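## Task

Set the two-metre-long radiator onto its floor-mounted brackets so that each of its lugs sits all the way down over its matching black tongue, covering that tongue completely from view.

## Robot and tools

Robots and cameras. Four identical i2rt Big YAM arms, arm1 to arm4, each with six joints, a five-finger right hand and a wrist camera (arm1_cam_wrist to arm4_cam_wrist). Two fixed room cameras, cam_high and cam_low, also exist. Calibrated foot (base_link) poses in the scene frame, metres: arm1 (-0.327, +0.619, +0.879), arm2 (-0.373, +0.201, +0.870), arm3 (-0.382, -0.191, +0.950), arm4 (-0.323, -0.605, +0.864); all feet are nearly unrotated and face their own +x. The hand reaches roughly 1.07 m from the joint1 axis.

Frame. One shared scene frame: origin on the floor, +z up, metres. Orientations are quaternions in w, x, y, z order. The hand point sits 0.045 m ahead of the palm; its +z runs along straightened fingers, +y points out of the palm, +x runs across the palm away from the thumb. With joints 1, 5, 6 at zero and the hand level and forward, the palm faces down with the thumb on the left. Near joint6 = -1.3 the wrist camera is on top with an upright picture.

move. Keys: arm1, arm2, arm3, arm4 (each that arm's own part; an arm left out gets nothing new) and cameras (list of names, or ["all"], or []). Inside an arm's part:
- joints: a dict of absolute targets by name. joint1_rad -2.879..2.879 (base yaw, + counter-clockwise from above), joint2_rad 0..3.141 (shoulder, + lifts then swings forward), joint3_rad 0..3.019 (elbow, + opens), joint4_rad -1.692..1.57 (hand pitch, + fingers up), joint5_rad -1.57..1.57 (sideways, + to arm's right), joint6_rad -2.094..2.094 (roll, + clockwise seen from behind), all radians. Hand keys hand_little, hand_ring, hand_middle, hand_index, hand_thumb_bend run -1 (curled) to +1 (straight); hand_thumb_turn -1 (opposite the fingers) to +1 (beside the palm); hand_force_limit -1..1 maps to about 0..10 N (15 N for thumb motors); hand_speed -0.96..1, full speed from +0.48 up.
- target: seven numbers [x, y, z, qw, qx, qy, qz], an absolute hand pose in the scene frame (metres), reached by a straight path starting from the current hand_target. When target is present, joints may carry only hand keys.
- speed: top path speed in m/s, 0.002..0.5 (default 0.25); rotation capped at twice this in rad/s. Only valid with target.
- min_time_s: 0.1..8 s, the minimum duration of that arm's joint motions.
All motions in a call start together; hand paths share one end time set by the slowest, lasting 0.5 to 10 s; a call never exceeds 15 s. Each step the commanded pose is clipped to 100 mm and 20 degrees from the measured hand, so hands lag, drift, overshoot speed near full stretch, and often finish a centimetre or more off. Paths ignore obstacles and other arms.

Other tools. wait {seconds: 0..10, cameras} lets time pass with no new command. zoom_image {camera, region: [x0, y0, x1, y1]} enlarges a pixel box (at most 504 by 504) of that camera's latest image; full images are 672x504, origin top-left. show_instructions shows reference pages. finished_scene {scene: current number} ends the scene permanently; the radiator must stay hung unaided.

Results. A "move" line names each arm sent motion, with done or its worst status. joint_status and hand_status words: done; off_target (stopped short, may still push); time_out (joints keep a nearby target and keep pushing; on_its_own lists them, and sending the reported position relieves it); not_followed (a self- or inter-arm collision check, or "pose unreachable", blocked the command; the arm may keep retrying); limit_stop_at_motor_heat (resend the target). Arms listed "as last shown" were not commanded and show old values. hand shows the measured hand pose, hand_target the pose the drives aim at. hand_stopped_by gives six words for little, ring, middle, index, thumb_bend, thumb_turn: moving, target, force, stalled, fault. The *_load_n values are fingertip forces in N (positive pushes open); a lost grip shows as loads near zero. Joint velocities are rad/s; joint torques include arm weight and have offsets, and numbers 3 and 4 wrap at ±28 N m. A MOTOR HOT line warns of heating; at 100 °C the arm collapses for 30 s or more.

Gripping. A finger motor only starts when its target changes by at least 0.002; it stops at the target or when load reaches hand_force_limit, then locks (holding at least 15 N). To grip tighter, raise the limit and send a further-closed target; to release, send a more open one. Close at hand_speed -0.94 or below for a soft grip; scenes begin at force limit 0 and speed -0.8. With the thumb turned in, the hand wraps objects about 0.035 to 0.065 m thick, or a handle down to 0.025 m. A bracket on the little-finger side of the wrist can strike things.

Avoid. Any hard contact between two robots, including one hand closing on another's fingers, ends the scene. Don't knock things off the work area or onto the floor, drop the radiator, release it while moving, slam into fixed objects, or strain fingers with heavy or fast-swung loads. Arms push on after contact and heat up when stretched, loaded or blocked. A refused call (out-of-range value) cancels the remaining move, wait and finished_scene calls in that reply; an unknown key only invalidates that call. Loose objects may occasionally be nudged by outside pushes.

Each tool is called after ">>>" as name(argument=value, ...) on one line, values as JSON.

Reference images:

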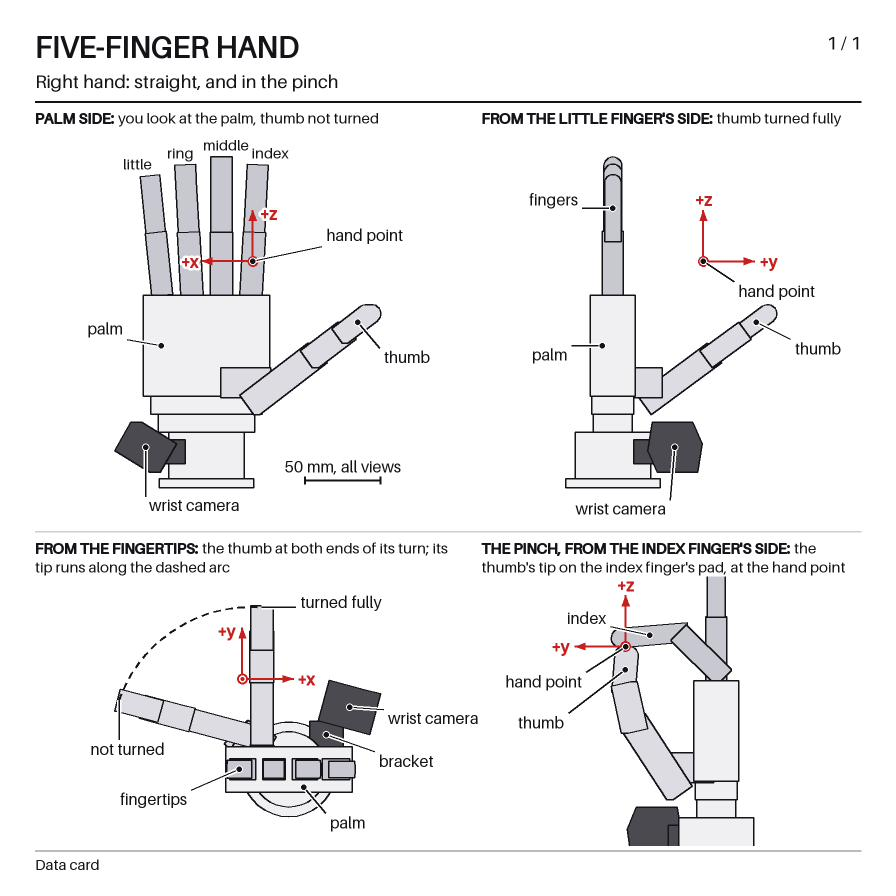

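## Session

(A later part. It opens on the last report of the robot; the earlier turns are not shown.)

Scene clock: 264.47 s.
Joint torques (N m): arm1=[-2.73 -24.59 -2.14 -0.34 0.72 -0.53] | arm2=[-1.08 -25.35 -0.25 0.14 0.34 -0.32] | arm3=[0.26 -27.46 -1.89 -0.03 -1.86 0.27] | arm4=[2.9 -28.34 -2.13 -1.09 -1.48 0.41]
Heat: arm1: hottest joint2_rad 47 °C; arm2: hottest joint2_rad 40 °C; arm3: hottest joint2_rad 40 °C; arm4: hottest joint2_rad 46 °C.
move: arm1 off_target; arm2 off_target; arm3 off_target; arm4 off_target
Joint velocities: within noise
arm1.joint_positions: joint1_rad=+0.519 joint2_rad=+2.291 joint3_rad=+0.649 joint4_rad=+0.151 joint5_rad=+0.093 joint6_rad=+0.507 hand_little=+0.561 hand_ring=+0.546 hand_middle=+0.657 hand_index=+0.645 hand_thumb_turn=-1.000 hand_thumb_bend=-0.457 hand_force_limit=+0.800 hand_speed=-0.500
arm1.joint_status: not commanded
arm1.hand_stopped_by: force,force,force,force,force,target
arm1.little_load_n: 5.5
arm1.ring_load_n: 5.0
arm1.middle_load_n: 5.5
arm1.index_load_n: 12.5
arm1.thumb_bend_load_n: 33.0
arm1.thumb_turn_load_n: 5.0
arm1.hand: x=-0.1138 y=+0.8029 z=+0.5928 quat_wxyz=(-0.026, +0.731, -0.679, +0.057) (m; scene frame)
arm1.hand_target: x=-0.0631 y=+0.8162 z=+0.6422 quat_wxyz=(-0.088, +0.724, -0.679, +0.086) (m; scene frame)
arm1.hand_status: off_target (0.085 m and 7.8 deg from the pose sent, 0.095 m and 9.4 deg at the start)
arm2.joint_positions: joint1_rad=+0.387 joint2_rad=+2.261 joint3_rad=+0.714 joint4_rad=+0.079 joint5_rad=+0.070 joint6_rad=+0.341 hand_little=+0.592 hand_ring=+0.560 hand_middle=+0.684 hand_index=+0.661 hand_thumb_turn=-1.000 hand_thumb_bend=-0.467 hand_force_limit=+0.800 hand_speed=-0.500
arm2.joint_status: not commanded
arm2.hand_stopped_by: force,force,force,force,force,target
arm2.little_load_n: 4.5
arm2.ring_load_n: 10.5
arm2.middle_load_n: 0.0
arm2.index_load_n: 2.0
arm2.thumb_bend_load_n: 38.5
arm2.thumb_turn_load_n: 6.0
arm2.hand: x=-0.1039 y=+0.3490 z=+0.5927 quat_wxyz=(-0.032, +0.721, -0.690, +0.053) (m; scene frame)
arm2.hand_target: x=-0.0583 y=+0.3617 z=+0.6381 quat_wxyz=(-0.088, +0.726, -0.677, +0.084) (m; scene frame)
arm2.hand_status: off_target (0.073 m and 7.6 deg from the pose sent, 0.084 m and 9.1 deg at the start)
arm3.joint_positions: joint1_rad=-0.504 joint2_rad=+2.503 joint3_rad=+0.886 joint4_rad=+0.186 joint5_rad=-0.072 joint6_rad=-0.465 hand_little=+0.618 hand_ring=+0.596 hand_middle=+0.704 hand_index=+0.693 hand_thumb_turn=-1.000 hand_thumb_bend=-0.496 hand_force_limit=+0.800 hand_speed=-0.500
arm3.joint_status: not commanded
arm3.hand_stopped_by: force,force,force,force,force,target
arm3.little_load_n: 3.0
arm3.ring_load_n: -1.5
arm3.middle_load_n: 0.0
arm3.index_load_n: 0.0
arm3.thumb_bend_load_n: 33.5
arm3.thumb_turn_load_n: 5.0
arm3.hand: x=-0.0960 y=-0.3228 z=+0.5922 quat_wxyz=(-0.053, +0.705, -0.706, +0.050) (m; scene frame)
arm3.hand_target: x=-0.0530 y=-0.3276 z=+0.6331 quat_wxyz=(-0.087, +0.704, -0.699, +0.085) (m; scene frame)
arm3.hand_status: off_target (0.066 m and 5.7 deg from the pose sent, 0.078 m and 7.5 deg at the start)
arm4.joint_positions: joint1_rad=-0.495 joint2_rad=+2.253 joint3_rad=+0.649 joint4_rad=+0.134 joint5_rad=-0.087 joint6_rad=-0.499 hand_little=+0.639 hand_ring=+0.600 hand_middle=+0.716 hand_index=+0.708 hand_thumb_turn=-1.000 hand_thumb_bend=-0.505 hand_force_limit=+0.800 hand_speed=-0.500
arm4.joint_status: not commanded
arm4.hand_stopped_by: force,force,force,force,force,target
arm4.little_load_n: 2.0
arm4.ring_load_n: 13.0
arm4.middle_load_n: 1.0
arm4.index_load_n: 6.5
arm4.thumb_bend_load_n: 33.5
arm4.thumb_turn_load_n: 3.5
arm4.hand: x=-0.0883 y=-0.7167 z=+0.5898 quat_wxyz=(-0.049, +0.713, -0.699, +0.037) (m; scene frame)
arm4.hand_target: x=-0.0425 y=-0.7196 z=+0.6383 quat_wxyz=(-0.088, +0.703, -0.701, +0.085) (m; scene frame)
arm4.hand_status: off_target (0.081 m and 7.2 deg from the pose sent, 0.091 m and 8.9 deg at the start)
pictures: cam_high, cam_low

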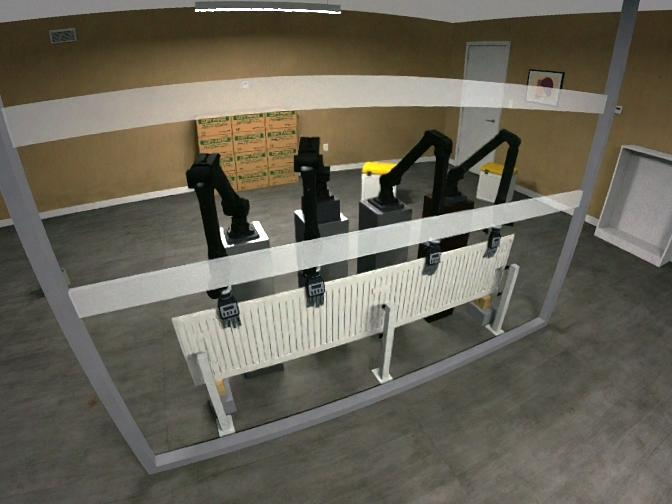

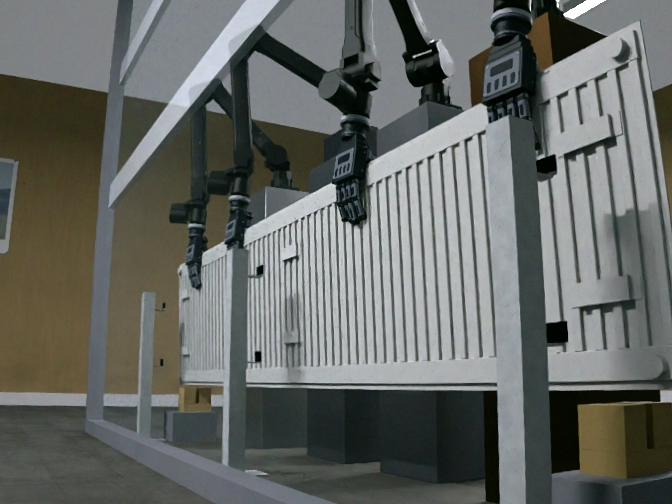

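>>> move(arm1={"target":[-0.028,0.819,0.655,-0.0890,0.7247,-0.6783,0.0833],"speed":0.03}, arm2={"target":[-0.025,0.3645,0.646,-0.0891,0.7260,-0.6768,0.0831],"speed":0.03}, arm3={"target":[-0.020,-0.328,0.639,-0.0864,0.7037,-0.6999,0.0859],"speed":0.03}, arm4={"target":[-0.006,-0.720,0.654,-0.0862,0.7018,-0.7018,0.0862],"speed":0.03}, cameras=["cam_high","cam_low"])

>>> zoom_image(camera="cam_low", region=[120, 260, 270, 460])

>>> zoom_image(camera="cam_low", region=[460, 50, 672, 300])

>>> zoom_image(camera="cam_high", region=[160, 200, 560, 450])

Scene clock: 267.73 s.
Joint torques (N m): arm1=[-2.78 -25.05 -0.8 -0.98 0.47 -0.49] | arm2=[-0.73 -25.93 1.16 -0.49 0.12 -0.32] | arm3=[0.21 -27.81 -0.43 -0.58 -1.66 0.24] | arm4=[3.66 -28.16 -0.36 -1.58 -1.09 0.43]
Heat: arm1: hottest joint2_rad 47 °C; arm2: hottest joint2_rad 41 °C; arm3: hottest joint2_rad 40 °C; arm4: hottest joint2_rad 46 °C.
move: arm1 off_target; arm2 off_target; arm3 off_target; arm4 off_target
Joint velocities: within noise
arm1.joint_positions: joint1_rad=+0.478 joint2_rad=+2.299 joint3_rad=+0.708 joint4_rad=+0.108 joint5_rad=+0.090 joint6_rad=+0.464 hand_little=+0.561 hand_ring=+0.546 hand_middle=+0.657 hand_index=+0.645 hand_thumb_turn=-1.000 hand_thumb_bend=-0.457 hand_force_limit=+0.800 hand_speed=-0.500
arm1.joint_status: not commanded
arm1.hand_stopped_by: force,force,force,force,force,target
arm1.little_load_n: 5.0
arm1.ring_load_n: 5.0
arm1.middle_load_n: 5.5
arm1.index_load_n: 13.5
arm1.thumb_bend_load_n: 33.5
arm1.thumb_turn_load_n: 5.5
arm1.hand: x=-0.0880 y=+0.8039 z=+0.5895 quat_wxyz=(-0.028, +0.732, -0.678, +0.059) (m; scene frame)
arm1.hand_target: x=-0.0330 y=+0.8178 z=+0.6429 quat_wxyz=(-0.089, +0.724, -0.679, +0.086) (m; scene frame)
arm1.hand_status: off_target (0.090 m and 7.6 deg from the pose sent, 0.107 m and 7.8 deg at the start)
arm2.joint_positions: joint1_rad=+0.361 joint2_rad=+2.273 joint3_rad=+0.782 joint4_rad=+0.035 joint5_rad=+0.070 joint6_rad=+0.316 hand_little=+0.592 hand_ring=+0.560 hand_middle=+0.684 hand_index=+0.661 hand_thumb_turn=-1.000 hand_thumb_bend=-0.467 hand_force_limit=+0.800 hand_speed=-0.500
arm2.joint_status: not commanded
arm2.hand_stopped_by: force,force,force,force,force,target
arm2.little_load_n: 3.5
arm2.ring_load_n: 9.0
arm2.middle_load_n: 0.0
arm2.index_load_n: 0.5
arm2.thumb_bend_load_n: 38.5
arm2.thumb_turn_load_n: 6.0
arm2.hand: x=-0.0746 y=+0.3507 z=+0.5901 quat_wxyz=(-0.036, +0.721, -0.690, +0.057) (m; scene frame)
arm2.hand_target: x=-0.0281 y=+0.3641 z=+0.6388 quat_wxyz=(-0.089, +0.726, -0.677, +0.084) (m; scene frame)
arm2.hand_status: off_target (0.076 m and 7.0 deg from the pose sent, 0.096 m and 7.6 deg at the start)
arm3.joint_positions: joint1_rad=-0.471 joint2_rad=+2.503 joint3_rad=+0.948 joint4_rad=+0.133 joint5_rad=-0.069 joint6_rad=-0.433 hand_little=+0.618 hand_ring=+0.596 hand_middle=+0.704 hand_index=+0.693 hand_thumb_turn=-1.000 hand_thumb_bend=-0.496 hand_force_limit=+0.800 hand_speed=-0.500
arm3.joint_status: not commanded
arm3.hand_stopped_by: force,force,force,force,force,target
arm3.little_load_n: 4.0
arm3.ring_load_n: -1.0
arm3.middle_load_n: 0.0
arm3.index_load_n: 0.0
arm3.thumb_bend_load_n: 33.0
arm3.thumb_turn_load_n: 5.0
arm3.hand: x=-0.0673 y=-0.3229 z=+0.5913 quat_wxyz=(-0.054, +0.705, -0.705, +0.053) (m; scene frame)
arm3.hand_target: x=-0.0227 y=-0.3275 z=+0.6337 quat_wxyz=(-0.087, +0.704, -0.699, +0.086) (m; scene frame)
arm3.hand_status: off_target (0.067 m and 5.3 deg from the pose sent, 0.089 m and 5.7 deg at the start)
arm4.joint_positions: joint1_rad=-0.456 joint2_rad=+2.253 joint3_rad=+0.710 joint4_rad=+0.084 joint5_rad=-0.085 joint6_rad=-0.458 hand_little=+0.639 hand_ring=+0.600 hand_middle=+0.716 hand_index=+0.708 hand_thumb_turn=-1.000 hand_thumb_bend=-0.505 hand_force_limit=+0.800 hand_speed=-0.500
arm4.joint_status: not commanded
arm4.hand_stopped_by: force,force,force,force,force,target
arm4.little_load_n: 2.0
arm4.ring_load_n: 13.0
arm4.middle_load_n: 1.0
arm4.index_load_n: 5.0
arm4.thumb_bend_load_n: 33.5
arm4.thumb_turn_load_n: 3.5
arm4.hand: x=-0.0597 y=-0.7165 z=+0.5893 quat_wxyz=(-0.051, +0.712, -0.699, +0.040) (m; scene frame)
arm4.hand_target: x=-0.0112 y=-0.7195 z=+0.6413 quat_wxyz=(-0.088, +0.703, -0.701, +0.085) (m; scene frame)
arm4.hand_status: off_target (0.084 m and 6.8 deg from the pose sent, 0.104 m and 7.2 deg at the start)
pictures: cam_high, cam_low

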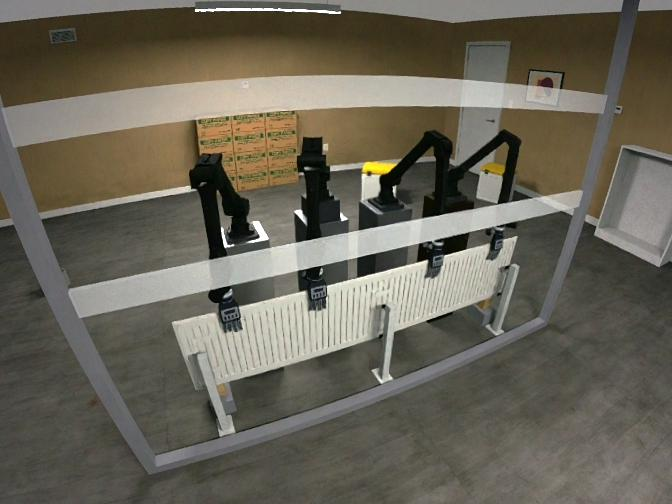

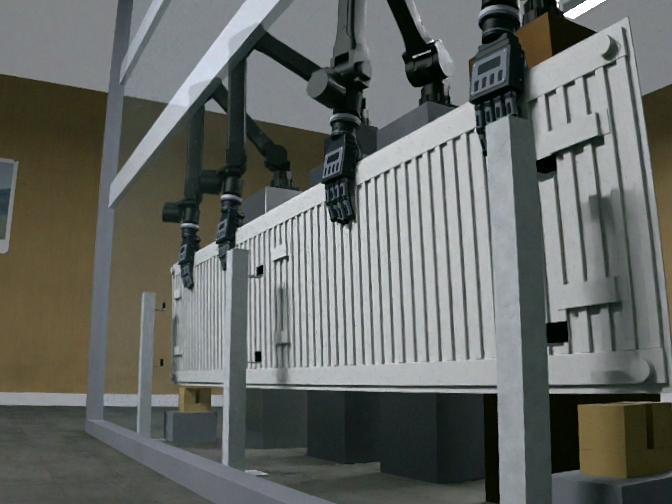

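Scaled by 2.520 from the camera's 672x504 image, which has a finer 960x720 frame.

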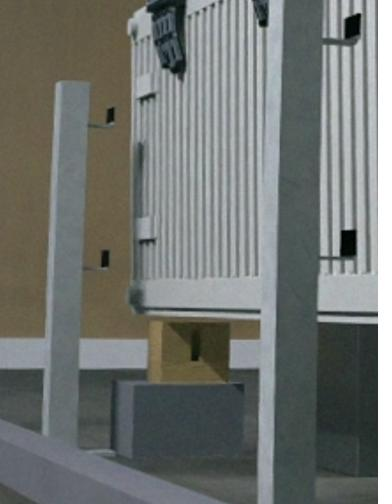

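Scaled by 2.016 from the camera's 672x504 image, which has a finer 960x720 frame.

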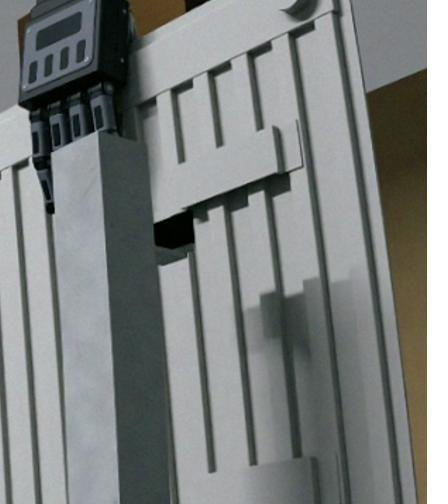

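Scaled by 1.260 from the camera's 672x504 image, which has a finer 960x720 frame.

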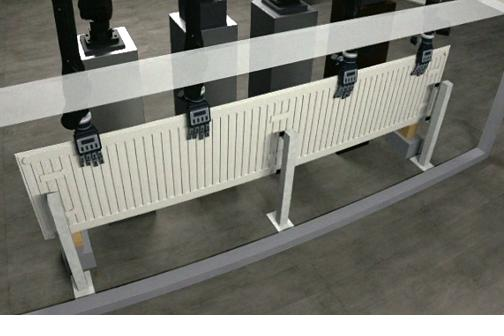

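>>> move(arm1={"target":[-0.003,0.821,0.656,-0.0890,0.7247,-0.6783,0.0833],"speed":0.03}, arm2={"target":[-0.003,0.3655,0.646,-0.0891,0.7260,-0.6768,0.0831],"speed":0.03}, arm3={"target":[0.004,-0.328,0.639,-0.0864,0.7037,-0.6999,0.0859],"speed":0.03}, arm4={"target":[0.018,-0.720,0.655,-0.0862,0.7018,-0.7018,0.0862],"speed":0.03}, cameras=["cam_high","cam_low"])

>>> zoom_image(camera="cam_low", region=[120, 260, 320, 460])

>>> zoom_image(camera="cam_low", region=[460, 50, 672, 300])

>>> zoom_image(camera="cam_high", region=[340, 220, 560, 400])

Scene clock: 270.03 s.
Joint torques (N m): arm1=[-2.96 -25.99 -0.08 -1.02 0.36 -0.45] | arm2=[-0.85 -26.7 1.95 -0.72 0.02 -0.31] | arm3=[0.09 -28.16 0.58 -0.46 -1.81 0.26] | arm4=[3.08 -27.81 0.68 -1.59 -1.23 0.43]
Heat: arm1: hottest joint2_rad 47 °C; arm2: hottest joint2_rad 41 °C; arm3: hottest joint2_rad 40 °C; arm4: hottest joint2_rad 46 °C.
move: arm1 off_target; arm2 off_target; arm3 off_target; arm4 off_target
Joint velocities: within noise
arm1.joint_positions: joint1_rad=+0.452 joint2_rad=+2.322 joint3_rad=+0.761 joint4_rad=+0.070 joint5_rad=+0.088 joint6_rad=+0.434 hand_little=+0.561 hand_ring=+0.546 hand_middle=+0.657 hand_index=+0.645 hand_thumb_turn=-1.000 hand_thumb_bend=-0.457 hand_force_limit=+0.800 hand_speed=-0.500
arm1.joint_status: not commanded
arm1.hand_stopped_by: force,force,force,force,force,target
arm1.little_load_n: 4.5
arm1.ring_load_n: 5.5
arm1.middle_load_n: 6.5
arm1.index_load_n: 14.5
arm1.thumb_bend_load_n: 34.0
arm1.thumb_turn_load_n: 5.5
arm1.hand: x=-0.0713 y=+0.8035 z=+0.5828 quat_wxyz=(-0.023, +0.734, -0.676, +0.057) (m; scene frame)
arm1.hand_target: x=-0.0096 y=+0.8192 z=+0.6420 quat_wxyz=(-0.089, +0.724, -0.679, +0.086) (m; scene frame)
arm1.hand_status: off_target (0.102 m and 8.2 deg from the pose sent, 0.109 m and 7.6 deg at the start; pose on its path clipped on 25 of 49 steps)
arm2.joint_positions: joint1_rad=+0.344 joint2_rad=+2.293 joint3_rad=+0.837 joint4_rad=-0.005 joint5_rad=+0.070 joint6_rad=+0.298 hand_little=+0.592 hand_ring=+0.560 hand_middle=+0.684 hand_index=+0.661 hand_thumb_turn=-1.000 hand_thumb_bend=-0.467 hand_force_limit=+0.800 hand_speed=-0.500
arm2.joint_status: not commanded
arm2.hand_stopped_by: force,force,force,force,force,target
arm2.little_load_n: 3.5
arm2.ring_load_n: 8.5
arm2.middle_load_n: 0.0
arm2.index_load_n: 0.0
arm2.thumb_bend_load_n: 38.0
arm2.thumb_turn_load_n: 6.0
arm2.hand: x=-0.0570 y=+0.3502 z=+0.5855 quat_wxyz=(-0.033, +0.721, -0.690, +0.056) (m; scene frame)
arm2.hand_target: x=-0.0065 y=+0.3650 z=+0.6386 quat_wxyz=(-0.089, +0.726, -0.677, +0.084) (m; scene frame)
arm2.hand_status: off_target (0.083 m and 7.3 deg from the pose sent, 0.092 m and 7.0 deg at the start)
arm3.joint_positions: joint1_rad=-0.449 joint2_rad=+2.507 joint3_rad=+1.002 joint4_rad=+0.081 joint5_rad=-0.060 joint6_rad=-0.414 hand_little=+0.618 hand_ring=+0.596 hand_middle=+0.704 hand_index=+0.693 hand_thumb_turn=-1.000 hand_thumb_bend=-0.496 hand_force_limit=+0.800 hand_speed=-0.500
arm3.joint_status: not commanded
arm3.hand_stopped_by: force,force,force,force,force,target
arm3.little_load_n: 3.5
arm3.ring_load_n: -1.0
arm3.middle_load_n: 0.0
arm3.index_load_n: 0.0
arm3.thumb_bend_load_n: 33.0
arm3.thumb_turn_load_n: 5.0
arm3.hand: x=-0.0471 y=-0.3238 z=+0.5904 quat_wxyz=(-0.051, +0.706, -0.704, +0.052) (m; scene frame)
arm3.hand_target: x=+0.0013 y=-0.3277 z=+0.6344 quat_wxyz=(-0.087, +0.704, -0.699, +0.086) (m; scene frame)
arm3.hand_status: off_target (0.071 m and 5.6 deg from the pose sent, 0.086 m and 5.3 deg at the start)
arm4.joint_positions: joint1_rad=-0.430 joint2_rad=+2.253 joint3_rad=+0.762 joint4_rad=+0.033 joint5_rad=-0.077 joint6_rad=-0.432 hand_little=+0.639 hand_ring=+0.600 hand_middle=+0.716 hand_index=+0.708 hand_thumb_turn=-1.000 hand_thumb_bend=-0.505 hand_force_limit=+0.800 hand_speed=-0.500
arm4.joint_status: not commanded
arm4.hand_stopped_by: force,force,force,force,force,target
arm4.little_load_n: 2.5
arm4.ring_load_n: 12.5
arm4.middle_load_n: 0.5
arm4.index_load_n: 4.5
arm4.thumb_bend_load_n: 33.5
arm4.thumb_turn_load_n: 3.0
arm4.hand: x=-0.0386 y=-0.7173 z=+0.5902 quat_wxyz=(-0.048, +0.712, -0.699, +0.040) (m; scene frame)
arm4.hand_target: x=+0.0131 y=-0.7196 z=+0.6439 quat_wxyz=(-0.088, +0.703, -0.701, +0.085) (m; scene frame)
arm4.hand_status: off_target (0.086 m and 6.9 deg from the pose sent, 0.102 m and 6.7 deg at the start)
pictures: cam_high, cam_low

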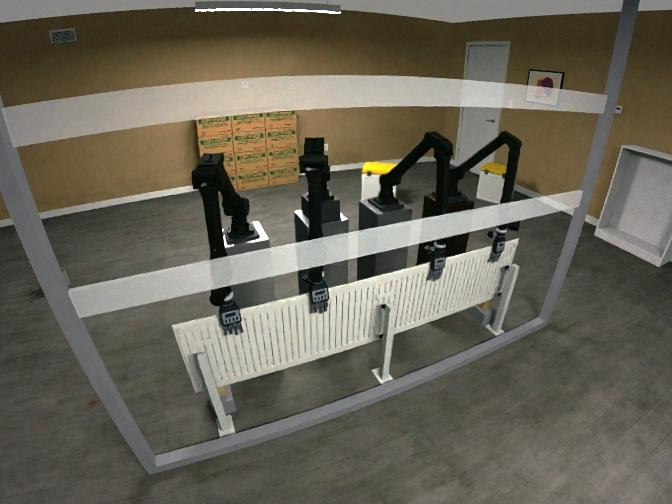

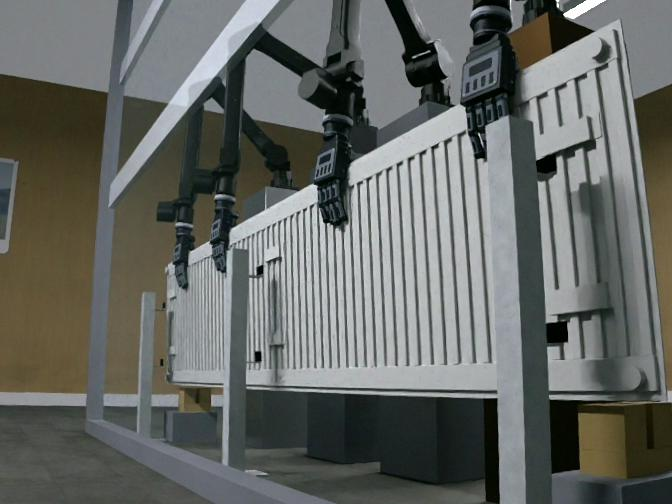

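Scaled by 2.520 from the camera's 672x504 image, which has a finer 960x720 frame.

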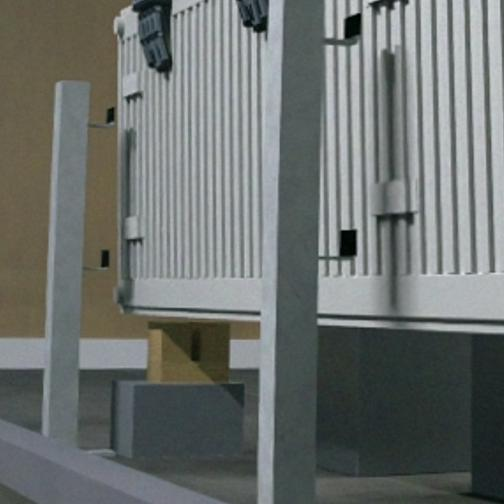

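Scaled by 2.016 from the camera's 672x504 image, which has a finer 960x720 frame.

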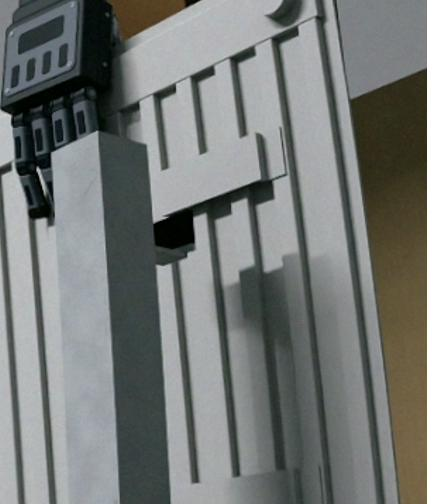

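Scaled by 2.291 from the camera's 672x504 image, which has a finer 960x720 frame.

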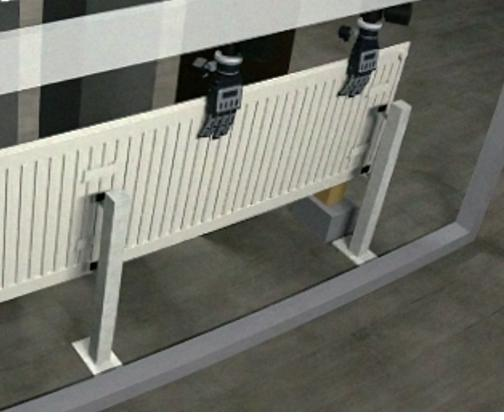

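>>> zoom_image(camera="cam_high", region=[360, 280, 420, 350])

>>> zoom_image(camera="cam_high", region=[470, 230, 530, 310])

>>> zoom_image(camera="cam_high", region=[165, 310, 245, 400])

>>> zoom_image(camera="cam_low", region=[230, 240, 300, 370])

>>> zoom_image(camera="cam_low", region=[130, 280, 200, 400])

Scaled by 7.200 from the camera's 672x504 image, which has a finer 960x720 frame.

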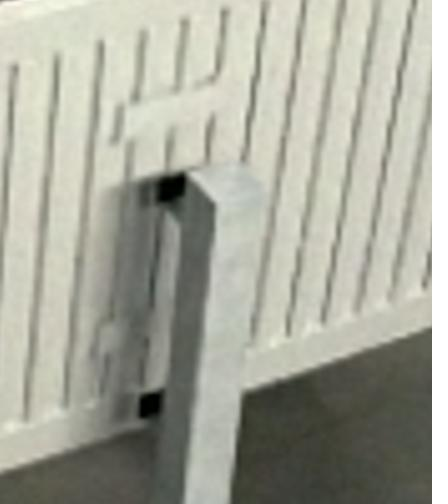

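Scaled by 6.300 from the camera's 672x504 image, which has a finer 960x720 frame.

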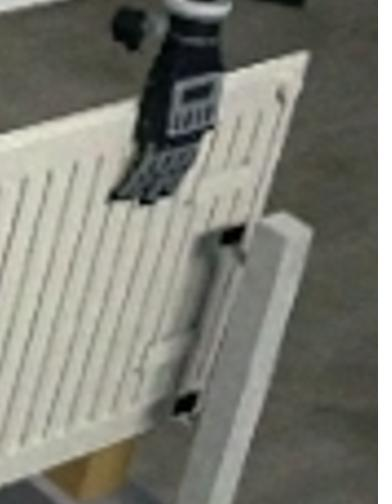

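Scaled by 5.600 from the camera's 672x504 image, which has a finer 960x720 frame.

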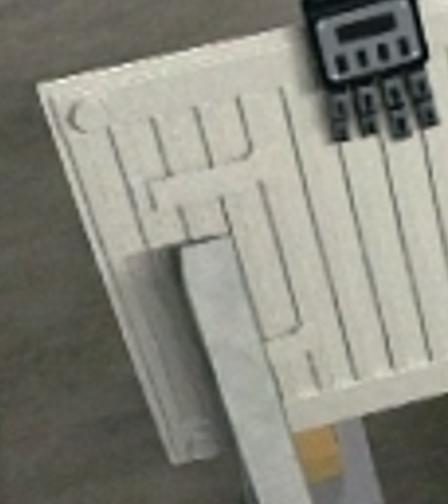

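Scaled by 3.877 from the camera's 672x504 image, which has a finer 960x720 frame.

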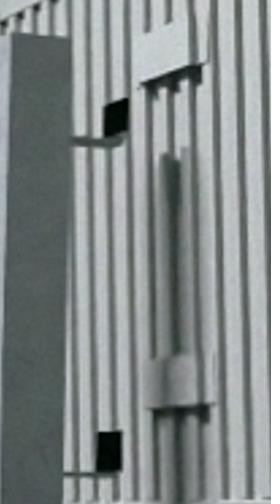

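Scaled by 4.200 from the camera's 672x504 image, which has a finer 960x720 frame.

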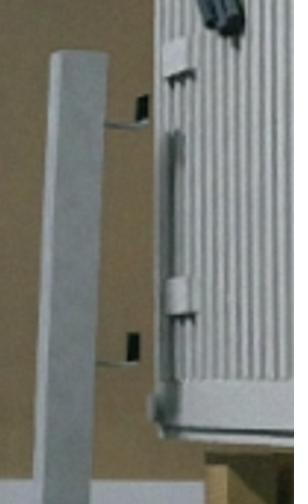

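>>> move(arm1={"target":[0.012,0.815,0.662,-0.0890,0.7247,-0.6783,0.0833],"speed":0.03}, arm2={"target":[0.013,0.3655,0.652,-0.0891,0.7260,-0.6768,0.0831],"speed":0.03}, arm3={"target":[0.015,-0.328,0.639,-0.0864,0.7037,-0.6999,0.0859],"speed":0.03}, arm4={"target":[0.029,-0.720,0.655,-0.0862,0.7018,-0.7018,0.0862],"speed":0.03}, cameras=["cam_high","cam_low"])

>>> zoom_image(camera="cam_high", region=[360, 280, 420, 350])

>>> zoom_image(camera="cam_high", region=[470, 230, 530, 310])

>>> zoom_image(camera="cam_low", region=[480, 50, 660, 230])

>>> zoom_image(camera="cam_low", region=[230, 240, 300, 370])

>>> zoom_image(camera="cam_low", region=[130, 280, 200, 400])

Scene clock: 273.07 s.
Joint torques (N m): arm1=[-3.55 -26.17 -0.66 -0.91 0.36 -0.55] | arm2=[-0.85 -28.16 2.81 -1.22 0 -0.23] | arm3=[0.56 -28.75 0.83 -0.64 -1.89 0.33] | arm4=[3.25 -27.99 0.72 -1.72 -1.26 0.42]
Heat: arm1: hottest joint2_rad 47 °C; arm2: hottest joint2_rad 41 °C; arm3: hottest joint2_rad 41 °C; arm4: hottest joint2_rad 46 °C.
move: arm1 off_target; arm2 off_target; arm3 off_target; arm4 off_target
Joint velocities: within noise
arm1.joint_positions: joint1_rad=+0.436 joint2_rad=+2.336 joint3_rad=+0.777 joint4_rad=+0.071 joint5_rad=+0.083 joint6_rad=+0.419 hand_little=+0.561 hand_ring=+0.546 hand_middle=+0.657 hand_index=+0.645 hand_thumb_turn=-1.000 hand_thumb_bend=-0.457 hand_force_limit=+0.800 hand_speed=-0.500
arm1.joint_status: not commanded
arm1.hand_stopped_by: force,force,force,force,force,target
arm1.little_load_n: 4.0
arm1.ring_load_n: 4.0
arm1.middle_load_n: 5.0
arm1.index_load_n: 12.5
arm1.thumb_bend_load_n: 33.5
arm1.thumb_turn_load_n: 7.0
arm1.hand: x=-0.0649 y=+0.8016 z=+0.5784 quat_wxyz=(-0.025, +0.734, -0.677, +0.055) (m; scene frame)
arm1.hand_target: x=-0.0033 y=+0.8121 z=+0.6381 quat_wxyz=(-0.088, +0.724, -0.679, +0.086) (m; scene frame)
arm1.hand_status: off_target (0.114 m and 8.1 deg from the pose sent, 0.116 m and 8.2 deg at the start; pose on its path clipped on 35 of 45 steps)
arm2.joint_positions: joint1_rad=+0.333 joint2_rad=+2.307 joint3_rad=+0.867 joint4_rad=-0.030 joint5_rad=+0.066 joint6_rad=+0.279 hand_little=+0.592 hand_ring=+0.560 hand_middle=+0.684 hand_index=+0.662 hand_thumb_turn=-1.000 hand_thumb_bend=-0.467 hand_force_limit=+0.800 hand_speed=-0.500
arm2.joint_status: not commanded
arm2.hand_stopped_by: force,force,force,force,force,target
arm2.little_load_n: 5.0
arm2.ring_load_n: 12.0
arm2.middle_load_n: 0.0
arm2.index_load_n: 4.5
arm2.thumb_bend_load_n: 38.5
arm2.thumb_turn_load_n: 6.5
arm2.hand: x=-0.0495 y=+0.3483 z=+0.5824 quat_wxyz=(-0.029, +0.724, -0.687, +0.053) (m; scene frame)
arm2.hand_target: x=+0.0087 y=+0.3647 z=+0.6432 quat_wxyz=(-0.089, +0.726, -0.677, +0.085) (m; scene frame)
arm2.hand_status: off_target (0.095 m and 7.8 deg from the pose sent, 0.098 m and 7.3 deg at the start)
arm3.joint_positions: joint1_rad=-0.443 joint2_rad=+2.517 joint3_rad=+1.029 joint4_rad=+0.061 joint5_rad=-0.057 joint6_rad=-0.409 hand_little=+0.618 hand_ring=+0.596 hand_middle=+0.704 hand_index=+0.693 hand_thumb_turn=-1.000 hand_thumb_bend=-0.496 hand_force_limit=+0.800 hand_speed=-0.500
arm3.joint_status: not commanded
arm3.hand_stopped_by: force,force,force,force,force,target
arm3.little_load_n: 4.0
arm3.ring_load_n: -1.5
arm3.middle_load_n: 0.0
arm3.index_load_n: -0.5
arm3.thumb_bend_load_n: 33.5
arm3.thumb_turn_load_n: 5.0
arm3.hand: x=-0.0394 y=-0.3252 z=+0.5874 quat_wxyz=(-0.049, +0.707, -0.704, +0.051) (m; scene frame)
arm3.hand_target: x=+0.0119 y=-0.3275 z=+0.6340 quat_wxyz=(-0.087, +0.704, -0.699, +0.085) (m; scene frame)
arm3.hand_status: off_target (0.075 m and 5.8 deg from the pose sent, 0.079 m and 5.6 deg at the start)
arm4.joint_positions: joint1_rad=-0.423 joint2_rad=+2.263 joint3_rad=+0.792 joint4_rad=+0.015 joint5_rad=-0.075 joint6_rad=-0.424 hand_little=+0.639 hand_ring=+0.600 hand_middle=+0.716 hand_index=+0.708 hand_thumb_turn=-1.000 hand_thumb_bend=-0.505 hand_force_limit=+0.800 hand_speed=-0.500
arm4.joint_status: not commanded
arm4.hand_stopped_by: force,force,force,force,force,target
arm4.little_load_n: 3.5
arm4.ring_load_n: 13.5
arm4.middle_load_n: 0.5
arm4.index_load_n: 3.5
arm4.thumb_bend_load_n: 34.0
arm4.thumb_turn_load_n: 3.0
arm4.hand: x=-0.0278 y=-0.7199 z=+0.5878 quat_wxyz=(-0.048, +0.711, -0.700, +0.042) (m; scene frame)
arm4.hand_target: x=+0.0240 y=-0.7196 z=+0.6437 quat_wxyz=(-0.088, +0.703, -0.701, +0.085) (m; scene frame)
arm4.hand_status: off_target (0.088 m and 6.8 deg from the pose sent, 0.094 m and 6.9 deg at the start)
pictures: cam_high, cam_low

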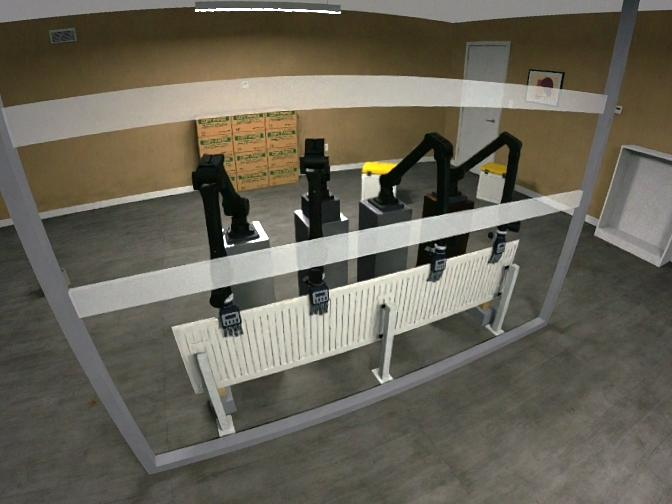

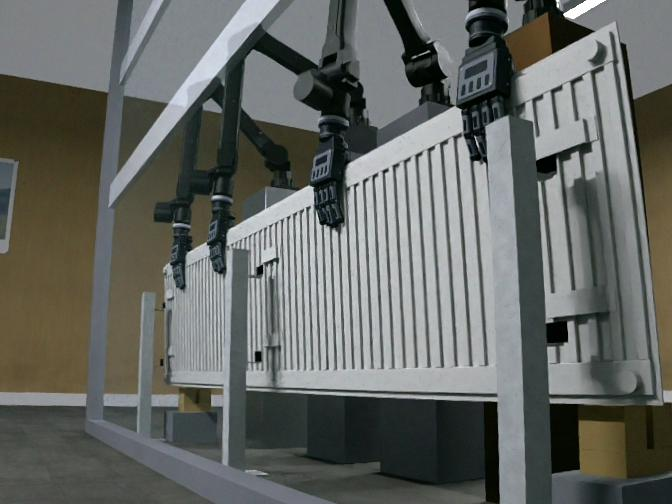

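Scaled by 7.200 from the camera's 672x504 image, which has a finer 960x720 frame.

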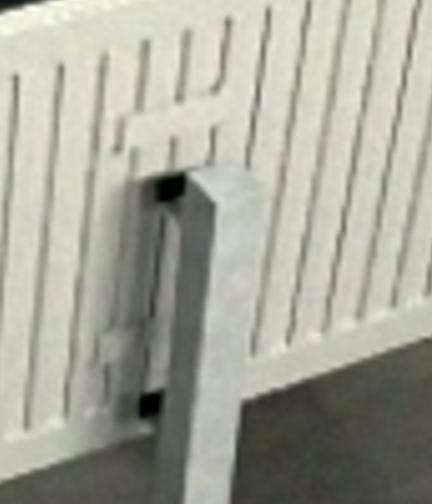

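Scaled by 6.300 from the camera's 672x504 image, which has a finer 960x720 frame.

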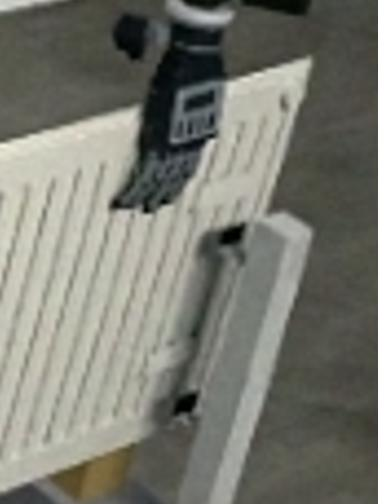

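Scaled by 2.800 from the camera's 672x504 image, which has a finer 960x720 frame.

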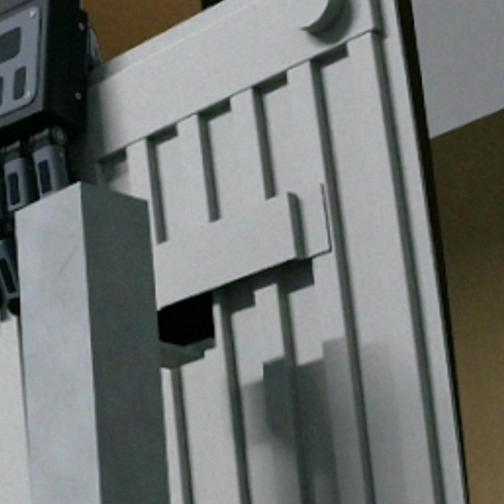

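Scaled by 3.877 from the camera's 672x504 image, which has a finer 960x720 frame.

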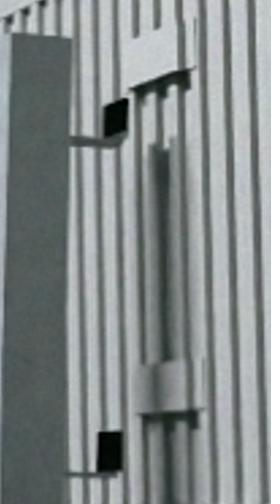

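Scaled by 4.200 from the camera's 672x504 image, which has a finer 960x720 frame.

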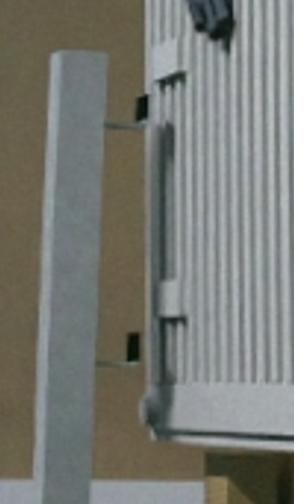

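>>> move(arm1={"target":[0.006,0.812,0.660,-0.0890,0.7247,-0.6783,0.0833],"speed":0.03}, arm2={"target":[0.026,0.3655,0.662,-0.0891,0.7260,-0.6768,0.0831],"speed":0.03}, arm3={"target":[0.031,-0.328,0.645,-0.0864,0.7037,-0.6999,0.0859],"speed":0.03}, arm4={"target":[0.044,-0.720,0.655,-0.0862,0.7018,-0.7018,0.0862],"speed":0.03}, cameras=["cam_high","cam_low"])

>>> zoom_image(camera="cam_high", region=[360, 280, 420, 350])

>>> zoom_image(camera="cam_high", region=[470, 230, 530, 310])

>>> zoom_image(camera="cam_low", region=[480, 50, 660, 230])

>>> zoom_image(camera="cam_low", region=[230, 240, 300, 370])

>>> zoom_image(camera="cam_low", region=[130, 280, 200, 400])

Scene clock: 276.97 s.
Joint torques (N m): arm1=[-3.78 -26.64 -1.4 -0.64 0.47 -0.51] | arm2=[-1.61 -28.69 2.88 -1.24 0.03 -0.21] | arm3=[0.79 -30.1 1.21 -0.9 -1.88 0.46] | arm4=[3.55 -28.51 1.17 -1.76 -1.18 0.5]
Heat: arm1: hottest joint2_rad 47 °C; arm2: hottest joint2_rad 41 °C; arm3: hottest joint2_rad 42 °C; arm4: hottest joint2_rad 46 °C.
move: arm1 off_target; arm2 off_target; arm3 off_target; arm4 off_target
Joint velocities: within noise
arm1.joint_positions: joint1_rad=+0.435 joint2_rad=+2.340 joint3_rad=+0.777 joint4_rad=+0.073 joint5_rad=+0.080 joint6_rad=+0.414 hand_little=+0.561 hand_ring=+0.546 hand_middle=+0.657 hand_index=+0.645 hand_thumb_turn=-1.000 hand_thumb_bend=-0.457 hand_force_limit=+0.800 hand_speed=-0.500
arm1.joint_status: not commanded
arm1.hand_stopped_by: force,force,force,force,force,target
arm1.little_load_n: 4.0
arm1.ring_load_n: 4.0
arm1.middle_load_n: 3.5
arm1.index_load_n: 10.5
arm1.thumb_bend_load_n: 33.0
arm1.thumb_turn_load_n: 7.0
arm1.hand: x=-0.0664 y=+0.8011 z=+0.5772 quat_wxyz=(-0.024, +0.735, -0.675, +0.054) (m; scene frame)
arm1.hand_target: x=-0.0067 y=+0.8098 z=+0.6376 quat_wxyz=(-0.088, +0.724, -0.679, +0.086) (m; scene frame)
arm1.hand_status: off_target (0.110 m and 8.3 deg from the pose sent, 0.109 m and 8.1 deg at the start; pose on its path clipped on 28 of 42 steps)
arm2.joint_positions: joint1_rad=+0.325 joint2_rad=+2.312 joint3_rad=+0.879 joint4_rad=-0.042 joint5_rad=+0.063 joint6_rad=+0.269 hand_little=+0.592 hand_ring=+0.560 hand_middle=+0.684 hand_index=+0.662 hand_thumb_turn=-1.000 hand_thumb_bend=-0.467 hand_force_limit=+0.800 hand_speed=-0.500
arm2.joint_status: not commanded
arm2.hand_stopped_by: force,force,force,force,force,target
arm2.little_load_n: 5.0
arm2.ring_load_n: 12.0
arm2.middle_load_n: 0.0
arm2.index_load_n: 4.5
arm2.thumb_bend_load_n: 38.5
arm2.thumb_turn_load_n: 5.5
arm2.hand: x=-0.0464 y=+0.3466 z=+0.5812 quat_wxyz=(-0.027, +0.725, -0.686, +0.051) (m; scene frame)
arm2.hand_target: x=+0.0145 y=+0.3629 z=+0.6451 quat_wxyz=(-0.089, +0.726, -0.677, +0.084) (m; scene frame)
arm2.hand_status: off_target (0.110 m and 8.1 deg from the pose sent, 0.111 m and 7.8 deg at the start; pose on its path clipped on 29 of 42 steps)
arm3.joint_positions: joint1_rad=-0.433 joint2_rad=+2.522 joint3_rad=+1.063 joint4_rad=+0.029 joint5_rad=-0.055 joint6_rad=-0.409 hand_little=+0.618 hand_ring=+0.596 hand_middle=+0.704 hand_index=+0.693 hand_thumb_turn=-1.000 hand_thumb_bend=-0.496 hand_force_limit=+0.800 hand_speed=-0.500
arm3.joint_status: not commanded
arm3.hand_stopped_by: force,force,force,force,force,target
arm3.little_load_n: 5.0
arm3.ring_load_n: 0.5
arm3.middle_load_n: 0.0
arm3.index_load_n: 0.0
arm3.thumb_bend_load_n: 32.5
arm3.thumb_turn_load_n: 5.0
arm3.hand: x=-0.0288 y=-0.3264 z=+0.5864 quat_wxyz=(-0.048, +0.710, -0.701, +0.050) (m; scene frame)
arm3.hand_target: x=+0.0275 y=-0.3276 z=+0.6391 quat_wxyz=(-0.087, +0.705, -0.699, +0.085) (m; scene frame)
arm3.hand_status: off_target (0.084 m and 6.1 deg from the pose sent, 0.091 m and 5.8 deg at the start)
arm4.joint_positions: joint1_rad=-0.410 joint2_rad=+2.271 joint3_rad=+0.829 joint4_rad=-0.012 joint5_rad=-0.073 joint6_rad=-0.413 hand_little=+0.639 hand_ring=+0.600 hand_middle=+0.716 hand_index=+0.708 hand_thumb_turn=-1.000 hand_thumb_bend=-0.505 hand_force_limit=+0.800 hand_speed=-0.500
arm4.joint_status: not commanded
arm4.hand_stopped_by: force,force,force,force,force,target
arm4.little_load_n: 4.5
arm4.ring_load_n: 13.5
arm4.middle_load_n: 0.0
arm4.index_load_n: 1.5
arm4.thumb_bend_load_n: 34.0
arm4.thumb_turn_load_n: 2.5
arm4.hand: x=-0.0141 y=-0.7207 z=+0.5864 quat_wxyz=(-0.048, +0.712, -0.699, +0.042) (m; scene frame)
arm4.hand_target: x=+0.0391 y=-0.7197 z=+0.6441 quat_wxyz=(-0.088, +0.703, -0.701, +0.085) (m; scene frame)
arm4.hand_status: off_target (0.090 m and 6.8 deg from the pose sent, 0.098 m and 6.8 deg at the start)
pictures: cam_high, cam_low

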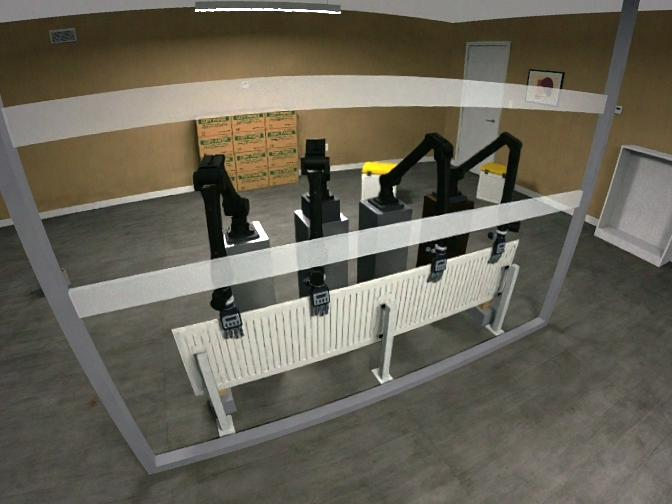

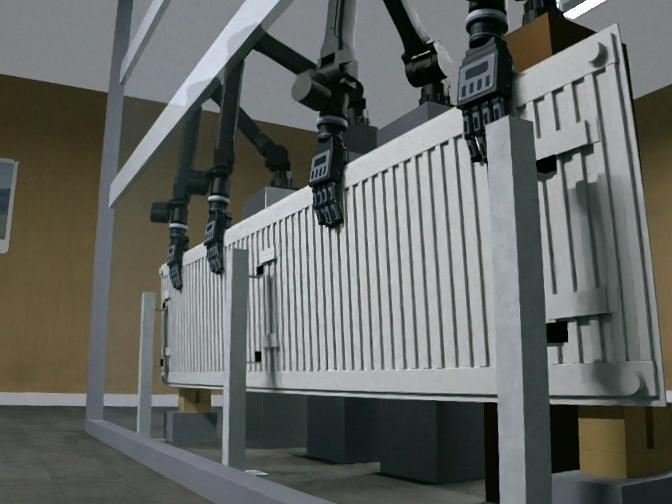

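Scaled by 7.200 from the camera's 672x504 image, which has a finer 960x720 frame.

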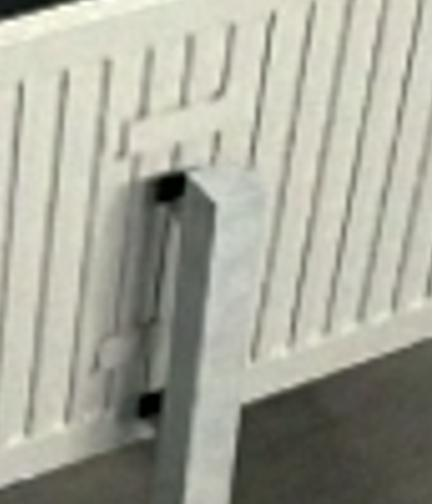

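Scaled by 6.300 from the camera's 672x504 image, which has a finer 960x720 frame.

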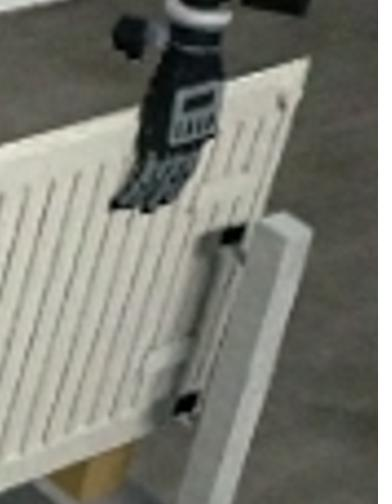

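Scaled by 2.800 from the camera's 672x504 image, which has a finer 960x720 frame.

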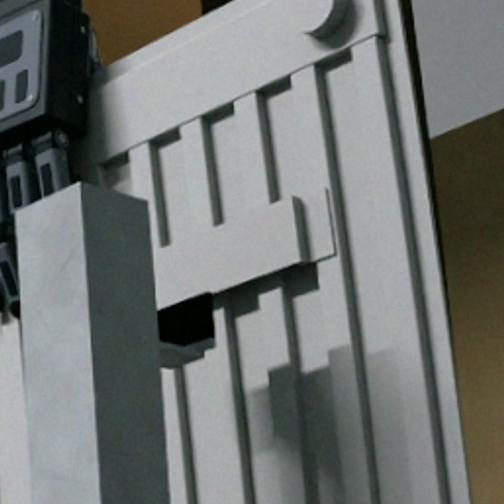

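Scaled by 3.877 from the camera's 672x504 image, which has a finer 960x720 frame.

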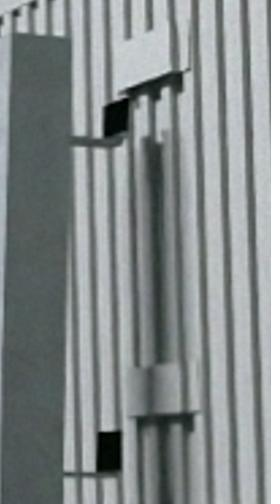

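Scaled by 4.200 from the camera's 672x504 image, which has a finer 960x720 frame.

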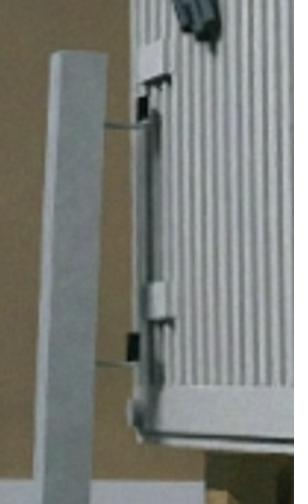

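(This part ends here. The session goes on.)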